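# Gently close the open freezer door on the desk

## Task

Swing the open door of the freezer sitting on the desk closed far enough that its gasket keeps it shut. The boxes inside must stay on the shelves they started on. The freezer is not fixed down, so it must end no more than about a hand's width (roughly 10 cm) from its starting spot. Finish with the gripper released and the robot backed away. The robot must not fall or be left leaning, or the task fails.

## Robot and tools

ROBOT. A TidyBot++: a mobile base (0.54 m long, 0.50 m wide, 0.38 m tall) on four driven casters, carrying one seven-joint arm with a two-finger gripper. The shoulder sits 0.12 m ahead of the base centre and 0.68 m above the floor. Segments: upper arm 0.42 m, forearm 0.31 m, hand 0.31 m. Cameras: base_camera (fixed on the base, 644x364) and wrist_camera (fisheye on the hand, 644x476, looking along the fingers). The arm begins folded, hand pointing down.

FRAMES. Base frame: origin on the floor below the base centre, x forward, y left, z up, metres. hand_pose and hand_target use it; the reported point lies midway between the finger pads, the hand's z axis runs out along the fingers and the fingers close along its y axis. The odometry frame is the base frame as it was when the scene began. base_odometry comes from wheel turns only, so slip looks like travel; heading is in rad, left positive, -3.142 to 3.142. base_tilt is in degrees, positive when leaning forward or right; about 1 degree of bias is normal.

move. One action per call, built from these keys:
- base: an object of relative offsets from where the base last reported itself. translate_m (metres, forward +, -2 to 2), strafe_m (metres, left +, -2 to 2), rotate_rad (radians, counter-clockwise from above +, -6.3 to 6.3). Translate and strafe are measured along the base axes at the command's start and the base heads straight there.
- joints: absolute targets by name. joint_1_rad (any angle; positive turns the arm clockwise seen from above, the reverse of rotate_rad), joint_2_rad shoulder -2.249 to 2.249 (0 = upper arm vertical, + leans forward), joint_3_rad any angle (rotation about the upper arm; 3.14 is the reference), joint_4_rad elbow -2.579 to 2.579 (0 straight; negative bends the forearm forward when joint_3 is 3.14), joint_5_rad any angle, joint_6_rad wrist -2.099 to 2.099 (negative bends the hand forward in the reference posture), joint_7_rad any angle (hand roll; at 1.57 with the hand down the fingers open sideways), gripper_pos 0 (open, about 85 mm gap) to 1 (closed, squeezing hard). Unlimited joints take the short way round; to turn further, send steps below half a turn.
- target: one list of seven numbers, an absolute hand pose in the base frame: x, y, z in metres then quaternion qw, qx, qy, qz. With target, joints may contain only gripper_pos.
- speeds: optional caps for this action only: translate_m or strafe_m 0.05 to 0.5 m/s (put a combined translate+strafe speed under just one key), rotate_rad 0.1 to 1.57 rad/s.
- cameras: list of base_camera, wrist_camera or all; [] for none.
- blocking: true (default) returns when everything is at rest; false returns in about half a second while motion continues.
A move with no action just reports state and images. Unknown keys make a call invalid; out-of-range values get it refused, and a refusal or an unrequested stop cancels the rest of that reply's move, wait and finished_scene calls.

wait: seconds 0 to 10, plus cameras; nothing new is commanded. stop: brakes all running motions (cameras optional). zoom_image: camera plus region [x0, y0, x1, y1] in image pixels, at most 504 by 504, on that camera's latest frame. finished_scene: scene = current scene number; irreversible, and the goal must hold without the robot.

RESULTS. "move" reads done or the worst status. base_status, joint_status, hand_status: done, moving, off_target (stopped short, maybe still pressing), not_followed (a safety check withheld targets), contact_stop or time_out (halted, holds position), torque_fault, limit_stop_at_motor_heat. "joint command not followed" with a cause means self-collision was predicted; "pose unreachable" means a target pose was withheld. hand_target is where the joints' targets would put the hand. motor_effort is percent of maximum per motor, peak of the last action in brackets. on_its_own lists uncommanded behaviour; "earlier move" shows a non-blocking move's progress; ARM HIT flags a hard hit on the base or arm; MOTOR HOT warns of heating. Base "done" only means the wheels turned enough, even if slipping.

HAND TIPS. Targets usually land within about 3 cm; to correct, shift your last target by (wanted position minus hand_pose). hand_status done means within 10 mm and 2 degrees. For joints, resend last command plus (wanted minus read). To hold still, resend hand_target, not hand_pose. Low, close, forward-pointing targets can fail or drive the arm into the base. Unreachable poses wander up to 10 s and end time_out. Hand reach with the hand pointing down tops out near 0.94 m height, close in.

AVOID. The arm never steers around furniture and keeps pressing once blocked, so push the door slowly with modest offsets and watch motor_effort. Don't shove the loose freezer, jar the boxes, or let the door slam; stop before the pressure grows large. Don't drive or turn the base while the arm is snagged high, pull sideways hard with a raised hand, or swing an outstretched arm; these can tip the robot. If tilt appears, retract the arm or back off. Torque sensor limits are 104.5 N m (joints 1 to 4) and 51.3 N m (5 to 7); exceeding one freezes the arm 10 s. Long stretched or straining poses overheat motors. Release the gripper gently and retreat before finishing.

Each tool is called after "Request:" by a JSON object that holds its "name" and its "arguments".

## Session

Request:
{"name": "move", "arguments": {"cameras": ["base_camera", "wrist_camera"]}}

Scene clock: 0.00 s.
base_odometry: x=+0.000 y=+0.000 heading=+0.000
base_tilt: forward=-0.9 right=+0.0
base_status: not commanded
joint_positions: joint_1_rad=+0.043 joint_2_rad=-0.363 joint_3_rad=+3.179 joint_4_rad=-2.553 joint_5_rad=-0.044 joint_6_rad=-0.882 joint_7_rad=+1.578 gripper_pos=+0.000
joint_status: not commanded
motor_effort: joint_1_rad=+0 joint_2_rad=-1 joint_3_rad=+1 joint_4_rad=+14 joint_5_rad=-1 joint_6_rad=+0 joint_7_rad=+0
hand_pose: x=+0.2483 y=+0.0032 z=+0.5825 quat_wxyz=(-0.022, +0.998, -0.049, +0.035) (m; base frame)
hand_target: x=+0.2493 y=+0.0031 z=+0.5831 quat_wxyz=(-0.022, +0.998, -0.049, +0.036) (m; base frame)
hand_status: not commanded
pictures: base_camera, wrist_camera
camera_calibration:
wrist_camera: T_world_to_cam=[[-0.149169, -0.987909, -0.0422364, 0.0642387], [-0.983364, 0.152689, -0.0983922, 0.363035], [0.103652, 0.0268567, -0.994251, 0.68573], [0, 0, 0, 1]] pos_world=[0.295501, -0.010386, 0.720221]

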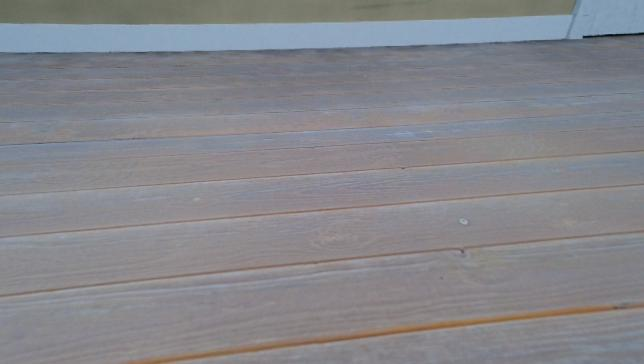

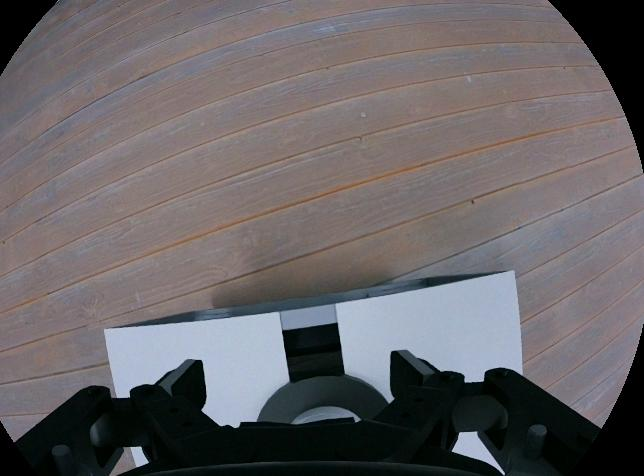

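Request:
{"name": "move", "arguments": {"joints": {"joint_1_rad": 0.0, "joint_2_rad": 0.32, "joint_3_rad": 3.14, "joint_4_rad": -2.22, "joint_5_rad": 0.0, "joint_6_rad": 1.03, "joint_7_rad": 1.57, "gripper_pos": 1.0}, "cameras": ["wrist_camera"]}}

Scene clock: 4.50 s.
move: done
base_odometry: x=+0.000 y=+0.000 heading=+0.000
base_tilt: forward=-0.9 right=+0.0
base_status: not commanded
joint_positions: joint_1_rad=+0.020 joint_2_rad=+0.296 joint_3_rad=+3.155 joint_4_rad=-2.249 joint_5_rad=-0.041 joint_6_rad=+0.978 joint_7_rad=+1.578 gripper_pos=+0.999
joint_status: all done
motor_effort: joint_1_rad=+0(1) joint_2_rad=-27(28) joint_3_rad=+0(1) joint_4_rad=+15(17) joint_5_rad=-1(2) joint_6_rad=+8(8) joint_7_rad=+0(2)
hand_pose: x=+0.7291 y=-0.0283 z=+0.8250 quat_wxyz=(+0.019, +0.705, -0.028, +0.708) (m; base frame)
hand_target: x=+0.7400 y=+0.0022 z=+0.8410 quat_wxyz=(-0.001, +0.685, +0.000, +0.728) (m; base frame)
hand_status: not commanded
pictures: wrist_camera
camera_calibration:
wrist_camera: T_world_to_cam=[[-0.0753944, -0.99501, -0.0653516, 0.080175], [0.0401934, 0.0624524, -0.997238, 0.857274], [0.996343, -0.0778128, 0.0352843, -0.625365], [0, 0, 0, 1]] pos_world=[0.594666, -0.0224253, 0.882211]

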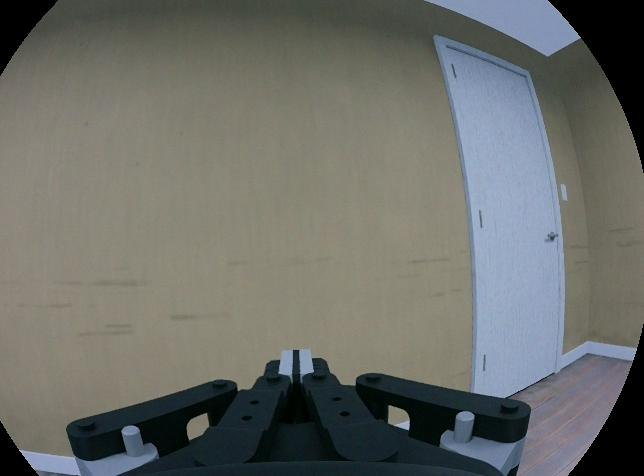

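Request:
{"name": "move", "arguments": {"base": {"rotate_rad": 1.8}, "speeds": {"rotate_rad": 1.2}, "cameras": ["wrist_camera"]}}

Scene clock: 9.40 s.
move: done
base_odometry: x=+0.000 y=+0.000 heading=+1.800
base_tilt: forward=-0.9 right=+0.0
base_status: done
joint_positions: joint_1_rad=+0.004 joint_2_rad=+0.298 joint_3_rad=+3.142 joint_4_rad=-2.245 joint_5_rad=-0.034 joint_6_rad=+0.982 joint_7_rad=+1.578 gripper_pos=+0.999
joint_status: not commanded
motor_effort: joint_1_rad=+0(3) joint_2_rad=-27(29) joint_3_rad=+0(2) joint_4_rad=+15(15) joint_5_rad=+0(1) joint_6_rad=+8(8) joint_7_rad=+0(1)
hand_pose: x=+0.7307 y=-0.0101 z=+0.8269 quat_wxyz=(+0.007, +0.704, -0.016, +0.710) (m; base frame)
hand_target: x=+0.7400 y=+0.0022 z=+0.8410 quat_wxyz=(-0.001, +0.685, +0.000, +0.728) (m; base frame)
hand_status: not commanded
pictures: wrist_camera
camera_calibration:
wrist_camera: T_world_to_cam=[[-0.0415357, -0.99702, -0.0650043, 0.0735195], [0.0435764, 0.0631908, -0.99705, 0.855344], [0.998186, -0.0442458, 0.0408219, -0.631257], [0, 0, 0, 1]] pos_world=[0.595893, -0.00867988, 0.883368]

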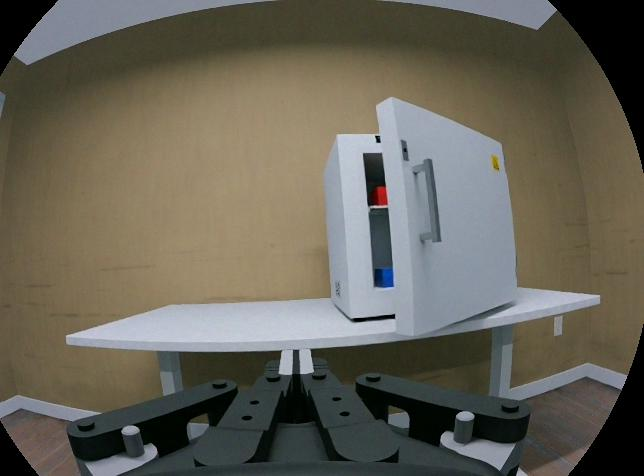

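Request:
{"name": "zoom_image", "arguments": {"camera": "wrist_camera", "region": [310, 80, 530, 230]}}

Request:
{"name": "zoom_image", "arguments": {"camera": "wrist_camera", "region": [310, 200, 530, 350]}}

Scaled by 2.291.

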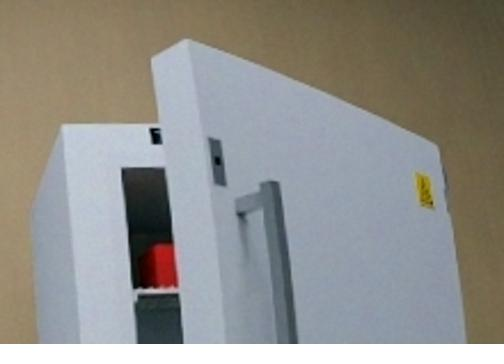

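Scaled by 2.291.

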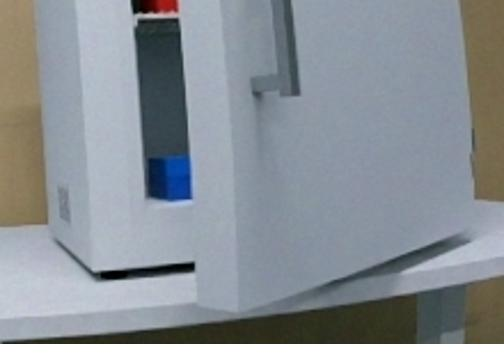

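Request:
{"name": "move", "arguments": {"base": {"translate_m": 0.345, "strafe_m": -0.305}, "speeds": {"translate_m": 0.4}, "cameras": ["wrist_camera"]}}

Scene clock: 42.10 s.
move: done
base_odometry: x=+0.219 y=+0.405 heading=+1.800
base_tilt: forward=-0.9 right=+0.0
base_status: done
joint_positions: joint_1_rad=+0.004 joint_2_rad=+0.301 joint_3_rad=+3.142 joint_4_rad=-2.245 joint_5_rad=-0.033 joint_6_rad=+0.985 joint_7_rad=+1.578 gripper_pos=+0.999
joint_status: not commanded
motor_effort: joint_1_rad=+0(2) joint_2_rad=-27(29) joint_3_rad=+0(2) joint_4_rad=+15(16) joint_5_rad=+0(1) joint_6_rad=+8(8) joint_7_rad=+0(1)
hand_pose: x=+0.7314 y=-0.0098 z=+0.8262 quat_wxyz=(+0.007, +0.704, -0.015, +0.710) (m; base frame)
hand_target: x=+0.7400 y=+0.0022 z=+0.8410 quat_wxyz=(-0.001, +0.685, +0.000, +0.728) (m; base frame)
hand_status: not commanded
pictures: wrist_camera
camera_calibration:
wrist_camera: T_world_to_cam=[[-0.0409077, -0.997062, -0.0647634, 0.0731094], [0.0438096, 0.0629655, -0.997054, 0.854357], [0.998202, -0.0436244, 0.0411051, -0.632093], [0, 0, 0, 1]] pos_world=[0.596519, -0.00847513, 0.882557]

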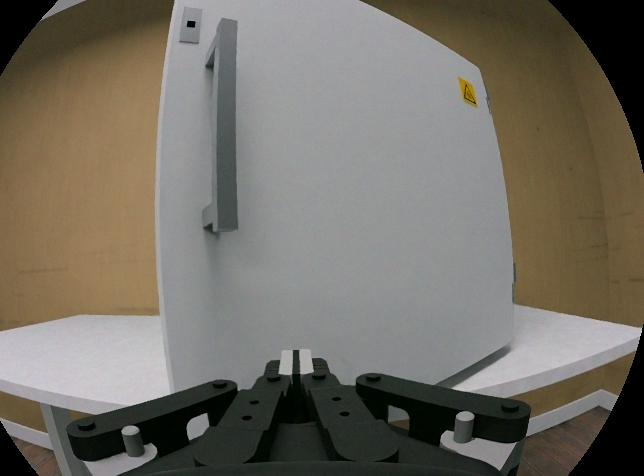

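Request:
{"name": "move", "arguments": {"base": {"translate_m": 0.083}, "speeds": {"translate_m": 0.2}, "cameras": ["wrist_camera"]}}

Request:
{"name": "move", "arguments": {"base": {"translate_m": 0.070, "strafe_m": 0.040}, "speeds": {"translate_m": 0.2}, "cameras": ["wrist_camera"]}}

Scene clock: 56.67 s.
move: done
base_odometry: x=+0.200 y=+0.486 heading=+1.800
base_tilt: forward=-0.9 right=+0.0
base_status: done
joint_positions: joint_1_rad=+0.004 joint_2_rad=+0.306 joint_3_rad=+3.142 joint_4_rad=-2.242 joint_5_rad=-0.033 joint_6_rad=+0.985 joint_7_rad=+1.578 gripper_pos=+0.999
joint_status: not commanded
motor_effort: joint_1_rad=+0(1) joint_2_rad=-27(29) joint_3_rad=-1(1) joint_4_rad=+15(16) joint_5_rad=-1(1) joint_6_rad=+8(8) joint_7_rad=+0(1)
hand_pose: x=+0.7328 y=-0.0098 z=+0.8248 quat_wxyz=(+0.007, +0.704, -0.015, +0.710) (m; base frame)
hand_target: x=+0.7400 y=+0.0022 z=+0.8410 quat_wxyz=(-0.001, +0.685, +0.000, +0.728) (m; base frame)
hand_status: not commanded
pictures: wrist_camera
camera_calibration:
wrist_camera: T_world_to_cam=[[-0.0410028, -0.997062, -0.0646939, 0.0730824], [0.0425458, 0.0629473, -0.99711, 0.853927], [0.998253, -0.0436367, 0.0398398, -0.632424], [0, 0, 0, 1]] pos_world=[0.597984, -0.00848163, 0.881383]

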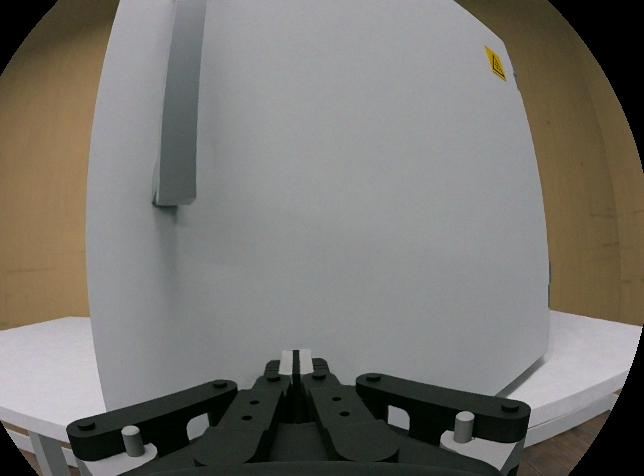

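Scene clock: 57.73 s.
move: done
base_odometry: x=+0.145 y=+0.546 heading=+1.800
base_tilt: forward=-0.9 right=+0.0
base_status: done
joint_positions: joint_1_rad=+0.003 joint_2_rad=+0.308 joint_3_rad=+3.142 joint_4_rad=-2.240 joint_5_rad=-0.033 joint_6_rad=+0.986 joint_7_rad=+1.578 gripper_pos=+0.999
joint_status: not commanded
motor_effort: joint_1_rad=+0(2) joint_2_rad=-28(29) joint_3_rad=+0(2) joint_4_rad=+15(17) joint_5_rad=+0(1) joint_6_rad=+8(8) joint_7_rad=+1(1)
hand_pose: x=+0.7337 y=-0.0092 z=+0.8247 quat_wxyz=(+0.007, +0.704, -0.015, +0.710) (m; base frame)
hand_target: x=+0.7400 y=+0.0022 z=+0.8410 quat_wxyz=(-0.001, +0.685, +0.000, +0.728) (m; base frame)
hand_status: not commanded
pictures: wrist_camera
camera_calibration:
wrist_camera: T_world_to_cam=[[-0.039804, -0.997135, -0.064316, 0.0724683], [0.043078, 0.0625946, -0.997109, 0.853373], [0.998278, -0.0424595, 0.040463, -0.633811], [0, 0, 0, 1]] pos_world=[0.598842, -0.00806712, 0.881212]

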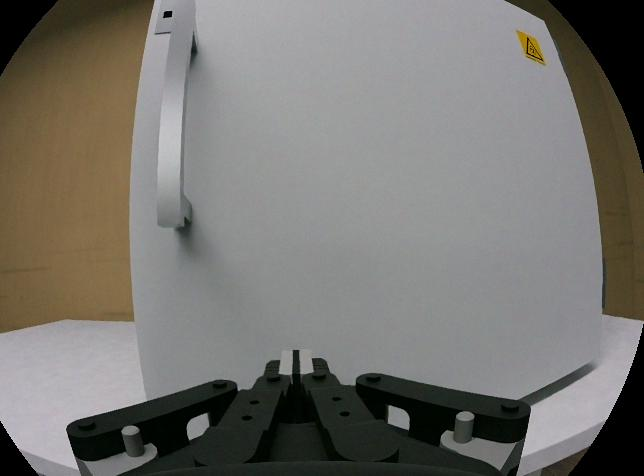

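Request:
{"name": "move", "arguments": {"base": {"translate_m": 0.062, "strafe_m": 0.022}, "speeds": {"translate_m": 0.15}, "cameras": ["wrist_camera"]}}

Request:
{"name": "move", "arguments": {"base": {"translate_m": 0.03, "strafe_m": 0.002}, "speeds": {"translate_m": 0.07}, "cameras": ["wrist_camera"]}}

Scene clock: 65.97 s.
move: done
base_odometry: x=+0.109 y=+0.601 heading=+1.800
base_tilt: forward=-0.9 right=+0.0
base_status: done
joint_positions: joint_1_rad=+0.003 joint_2_rad=+0.308 joint_3_rad=+3.142 joint_4_rad=-2.240 joint_5_rad=-0.033 joint_6_rad=+0.986 joint_7_rad=+1.578 gripper_pos=+0.999
joint_status: not commanded
motor_effort: joint_1_rad=+0(2) joint_2_rad=-28(29) joint_3_rad=-1(3) joint_4_rad=+15(16) joint_5_rad=+0(1) joint_6_rad=+8(8) joint_7_rad=+1(1)
hand_pose: x=+0.7337 y=-0.0092 z=+0.8249 quat_wxyz=(+0.007, +0.704, -0.015, +0.710) (m; base frame)
hand_target: x=+0.7400 y=+0.0022 z=+0.8410 quat_wxyz=(-0.001, +0.685, +0.000, +0.728) (m; base frame)
hand_status: not commanded
pictures: wrist_camera
camera_calibration:
wrist_camera: T_world_to_cam=[[-0.0397786, -0.997136, -0.0643231, 0.072465], [0.043591, 0.062581, -0.997087, 0.853161], [0.998257, -0.0424667, 0.0409768, -0.634224], [0, 0, 0, 1]] pos_world=[0.598811, -0.00806769, 0.881326]

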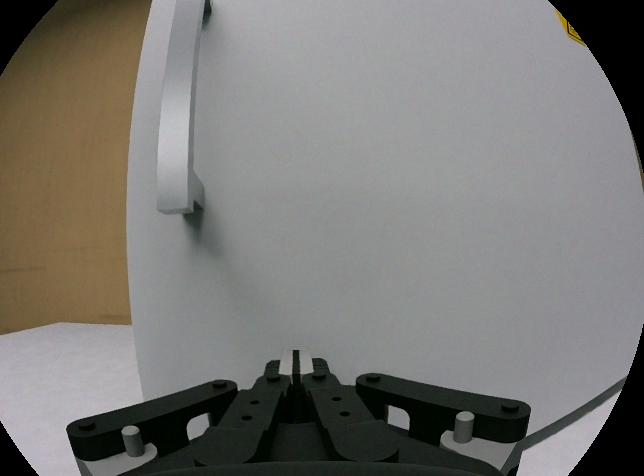

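Scene clock: 66.90 s.
move: done
base_odometry: x=+0.100 y=+0.630 heading=+1.800
base_tilt: forward=-0.9 right=+0.0
base_status: done
joint_positions: joint_1_rad=+0.003 joint_2_rad=+0.308 joint_3_rad=+3.142 joint_4_rad=-2.240 joint_5_rad=-0.033 joint_6_rad=+0.987 joint_7_rad=+1.578 gripper_pos=+0.999
joint_status: not commanded
motor_effort: joint_1_rad=+0(1) joint_2_rad=-27(30) joint_3_rad=-1(1) joint_4_rad=+15(18) joint_5_rad=+0(1) joint_6_rad=+8(8) joint_7_rad=+2(2)
hand_pose: x=+0.7337 y=-0.0092 z=+0.8253 quat_wxyz=(+0.007, +0.703, -0.015, +0.711) (m; base frame)
hand_target: x=+0.7400 y=+0.0022 z=+0.8410 quat_wxyz=(-0.001, +0.685, +0.000, +0.728) (m; base frame)
hand_status: not commanded
pictures: wrist_camera
camera_calibration:
wrist_camera: T_world_to_cam=[[-0.0396784, -0.997141, -0.0643083, 0.0724166], [0.0445153, 0.062531, -0.99705, 0.852841], [0.99822, -0.042424, 0.0419069, -0.634971], [0, 0, 0, 1]] pos_world=[0.59875, -0.00805745, 0.881591]

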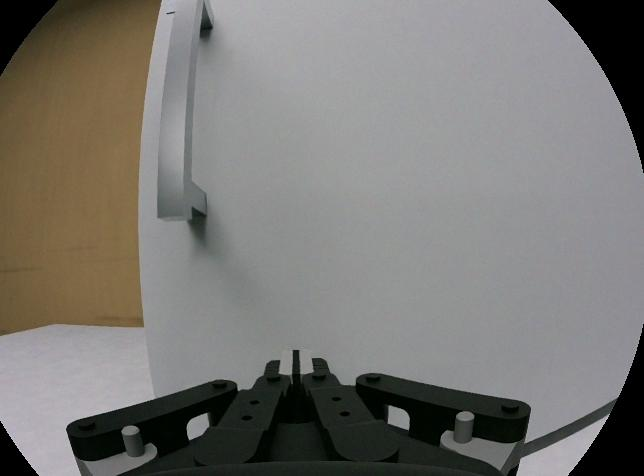

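Request:
{"name": "move", "arguments": {"base": {"translate_m": 0.025}, "speeds": {"translate_m": 0.06}, "cameras": ["wrist_camera"]}}

Scene clock: 71.40 s.
move: done
base_odometry: x=+0.095 y=+0.654 heading=+1.800
base_tilt: forward=-0.9 right=+0.0
base_status: done
joint_positions: joint_1_rad=+0.003 joint_2_rad=+0.290 joint_3_rad=+3.142 joint_4_rad=-2.265 joint_5_rad=-0.032 joint_6_rad=+0.990 joint_7_rad=+1.578 gripper_pos=+0.999
joint_status: not commanded
motor_effort: joint_1_rad=+0(1) joint_2_rad=-22(28) joint_3_rad=+0(1) joint_4_rad=+21(29) joint_5_rad=+0(1) joint_6_rad=+8(9) joint_7_rad=+0(1)
hand_pose: x=+0.7246 y=-0.0091 z=+0.8253 quat_wxyz=(+0.007, +0.705, -0.015, +0.709) (m; base frame)
hand_target: x=+0.7400 y=+0.0022 z=+0.8410 quat_wxyz=(-0.001, +0.685, +0.000, +0.728) (m; base frame)
hand_status: not commanded
pictures: wrist_camera
camera_calibration:
wrist_camera: T_world_to_cam=[[-0.0397299, -0.997157, -0.0640265, 0.0719642], [0.0410428, 0.0623945, -0.997207, 0.855862], [0.998367, -0.0422468, 0.0384471, -0.623158], [0, 0, 0, 1]] pos_world=[0.589873, -0.00796793, 0.882038]

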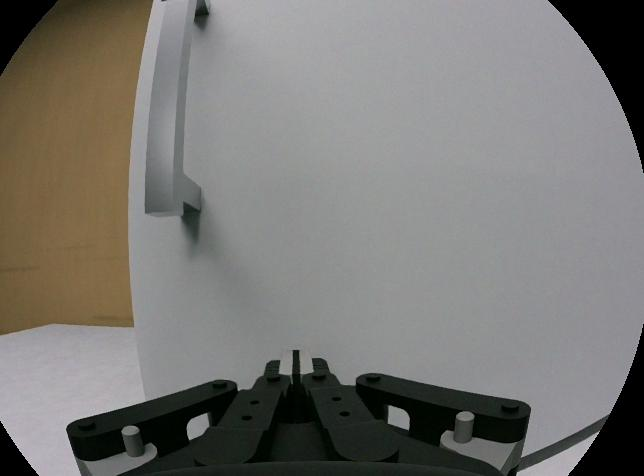

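Request:
{"name": "move", "arguments": {"base": {"translate_m": 0.015}, "speeds": {"translate_m": 0.05}, "cameras": ["wrist_camera"]}}

Scene clock: 75.57 s.
move: done
base_odometry: x=+0.091 y=+0.668 heading=+1.800
base_tilt: forward=-0.9 right=+0.0
base_status: done
joint_positions: joint_1_rad=+0.003 joint_2_rad=+0.263 joint_3_rad=+3.142 joint_4_rad=-2.302 joint_5_rad=-0.032 joint_6_rad=+0.996 joint_7_rad=+1.578 gripper_pos=+0.999
joint_status: not commanded
motor_effort: joint_1_rad=-1(2) joint_2_rad=-16(23) joint_3_rad=-1(2) joint_4_rad=+28(35) joint_5_rad=+1(1) joint_6_rad=+7(10) joint_7_rad=+0(1)
hand_pose: x=+0.7109 y=-0.0091 z=+0.8250 quat_wxyz=(+0.007, +0.707, -0.015, +0.708) (m; base frame)
hand_target: x=+0.7400 y=+0.0022 z=+0.8410 quat_wxyz=(-0.001, +0.685, +0.000, +0.728) (m; base frame)
hand_status: not commanded
pictures: wrist_camera
camera_calibration:
wrist_camera: T_world_to_cam=[[-0.0400749, -0.997165, -0.0636845, 0.0714095], [0.0359794, 0.0622543, -0.997412, 0.859922], [0.998549, -0.0422625, 0.0333825, -0.605405], [0, 0, 0, 1]] pos_world=[0.576449, -0.00791267, 0.882454]

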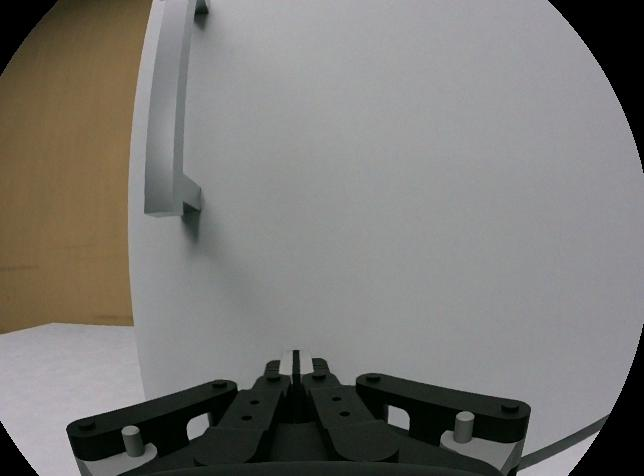

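Request:
{"name": "move", "arguments": {"base": {"translate_m": 0.012}, "speeds": {"translate_m": 0.05}, "cameras": ["wrist_camera"]}}

Scene clock: 78.20 s.
move: done
base_odometry: x=+0.088 y=+0.679 heading=+1.800
base_tilt: forward=-0.9 right=+0.0
base_status: done
joint_positions: joint_1_rad=+0.003 joint_2_rad=+0.249 joint_3_rad=+3.141 joint_4_rad=-2.320 joint_5_rad=-0.031 joint_6_rad=+0.998 joint_7_rad=+1.578 gripper_pos=+0.999
joint_status: not commanded
motor_effort: joint_1_rad=+1(2) joint_2_rad=-12(17) joint_3_rad=+1(2) joint_4_rad=+34(37) joint_5_rad=-1(1) joint_6_rad=+7(8) joint_7_rad=+1(1)
hand_pose: x=+0.7040 y=-0.0078 z=+0.8250 quat_wxyz=(+0.006, +0.707, -0.013, +0.707) (m; base frame)
hand_target: x=+0.7400 y=+0.0022 z=+0.8410 quat_wxyz=(-0.001, +0.685, +0.000, +0.728) (m; base frame)
hand_status: not commanded
pictures: wrist_camera
camera_calibration:
wrist_camera: T_world_to_cam=[[-0.0375176, -0.997298, -0.0631606, 0.0701418], [0.0336006, 0.0619104, -0.997516, 0.861881], [0.998731, -0.0395466, 0.0311871, -0.59684], [0, 0, 0, 1]] pos_world=[0.569754, -0.00701016, 0.882784]

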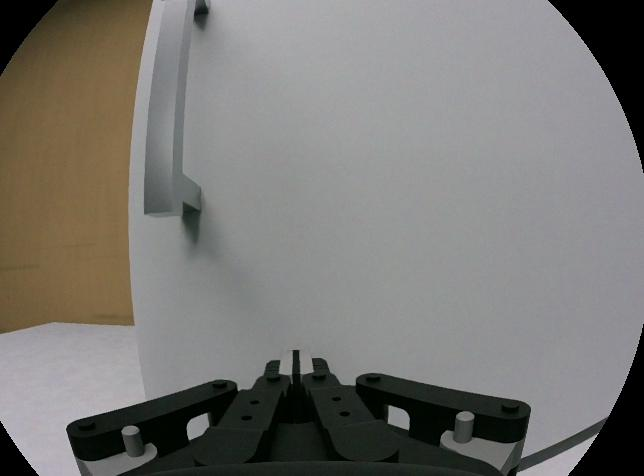

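Request:
{"name": "move", "arguments": {"base": {"translate_m": -0.32}, "speeds": {"translate_m": 0.35}, "cameras": ["wrist_camera"]}}

Scene clock: 81.97 s.
move: done
base_odometry: x=+0.161 y=+0.367 heading=+1.800
base_tilt: forward=-0.9 right=+0.0
base_status: done
joint_positions: joint_1_rad=+0.003 joint_2_rad=+0.311 joint_3_rad=+3.140 joint_4_rad=-2.229 joint_5_rad=-0.031 joint_6_rad=+0.999 joint_7_rad=+1.578 gripper_pos=+0.999
joint_status: not commanded
motor_effort: joint_1_rad=+0(3) joint_2_rad=-27(30) joint_3_rad=+0(2) joint_4_rad=+15(32) joint_5_rad=+0(1) joint_6_rad=+8(9) joint_7_rad=+0(1)
hand_pose: x=+0.7367 y=-0.0076 z=+0.8320 quat_wxyz=(+0.006, +0.697, -0.013, +0.717) (m; base frame)
hand_target: x=+0.7400 y=+0.0022 z=+0.8410 quat_wxyz=(-0.001, +0.685, +0.000, +0.728) (m; base frame)
hand_status: not commanded
pictures: wrist_camera
camera_calibration:
wrist_camera: T_world_to_cam=[[-0.034922, -0.997336, -0.0640443, 0.070897], [0.062961, 0.0617605, -0.996103, 0.844886], [0.997405, -0.0388182, 0.0606365, -0.653211], [0, 0, 0, 1]] pos_world=[0.600797, -0.00682892, 0.885742]

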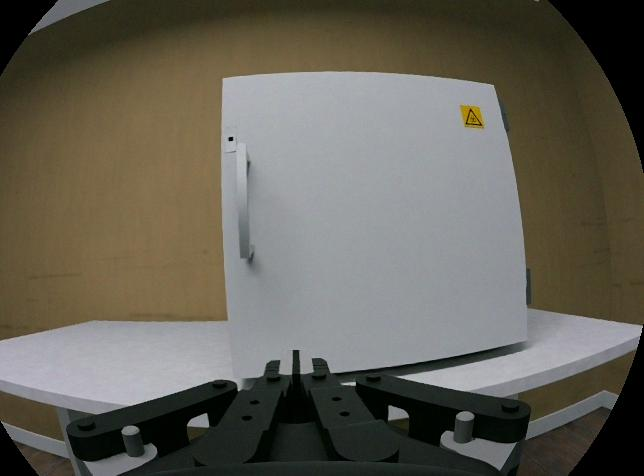

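Request:
{"name": "move", "arguments": {"base": {"translate_m": 0.18, "strafe_m": 0.60, "rotate_rad": -0.3}, "speeds": {"strafe_m": 0.45, "rotate_rad": 0.4}, "cameras": ["wrist_camera"]}}

Scene clock: 90.50 s.
move: done
base_odometry: x=-0.464 y=+0.406 heading=+1.500
base_tilt: forward=-0.9 right=+0.0
base_status: done
joint_positions: joint_1_rad=+0.003 joint_2_rad=+0.311 joint_3_rad=+3.142 joint_4_rad=-2.229 joint_5_rad=-0.030 joint_6_rad=+0.999 joint_7_rad=+1.578 gripper_pos=+0.999
joint_status: not commanded
motor_effort: joint_1_rad=+0(4) joint_2_rad=-28(28) joint_3_rad=-1(3) joint_4_rad=+15(15) joint_5_rad=+0(1) joint_6_rad=+8(8) joint_7_rad=+0(1)
hand_pose: x=+0.7367 y=-0.0083 z=+0.8320 quat_wxyz=(+0.007, +0.697, -0.013, +0.717) (m; base frame)
hand_target: x=+0.7400 y=+0.0022 z=+0.8410 quat_wxyz=(-0.001, +0.685, +0.000, +0.728) (m; base frame)
hand_status: not commanded
pictures: wrist_camera
camera_calibration:
wrist_camera: T_world_to_cam=[[-0.0359015, -0.997353, -0.0632339, 0.0702592], [0.0630194, 0.0608893, -0.996153, 0.844919], [0.997366, -0.0397483, 0.0606665, -0.653252], [0, 0, 0, 1]] pos_world=[0.600807, -0.00733902, 0.885742]

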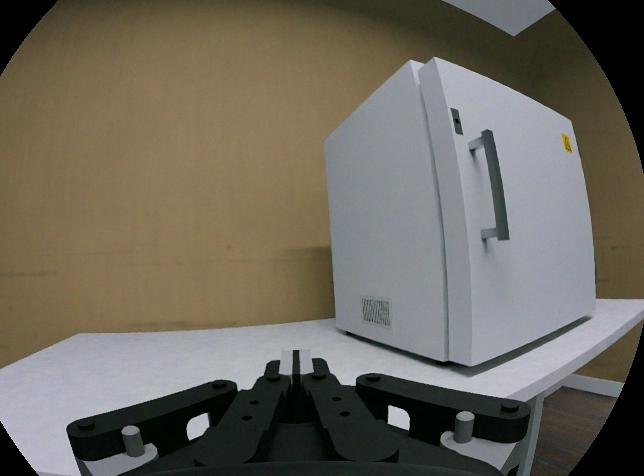

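Request:
{"name": "zoom_image", "arguments": {"camera": "wrist_camera", "region": [400, 40, 500, 140]}}

Request:
{"name": "zoom_image", "arguments": {"camera": "wrist_camera", "region": [410, 220, 510, 370]}}

Scaled by 5.040.

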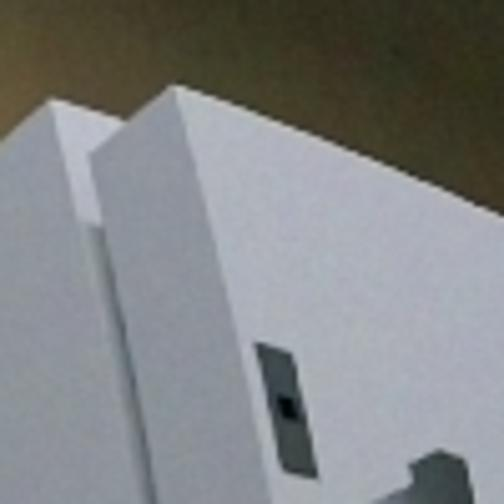

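Scaled by 3.360.

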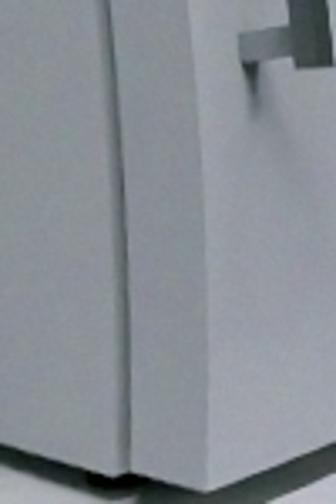

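Request:
{"name": "finished_scene", "arguments": {"scene": 3}}

The scene is finished: the task was done.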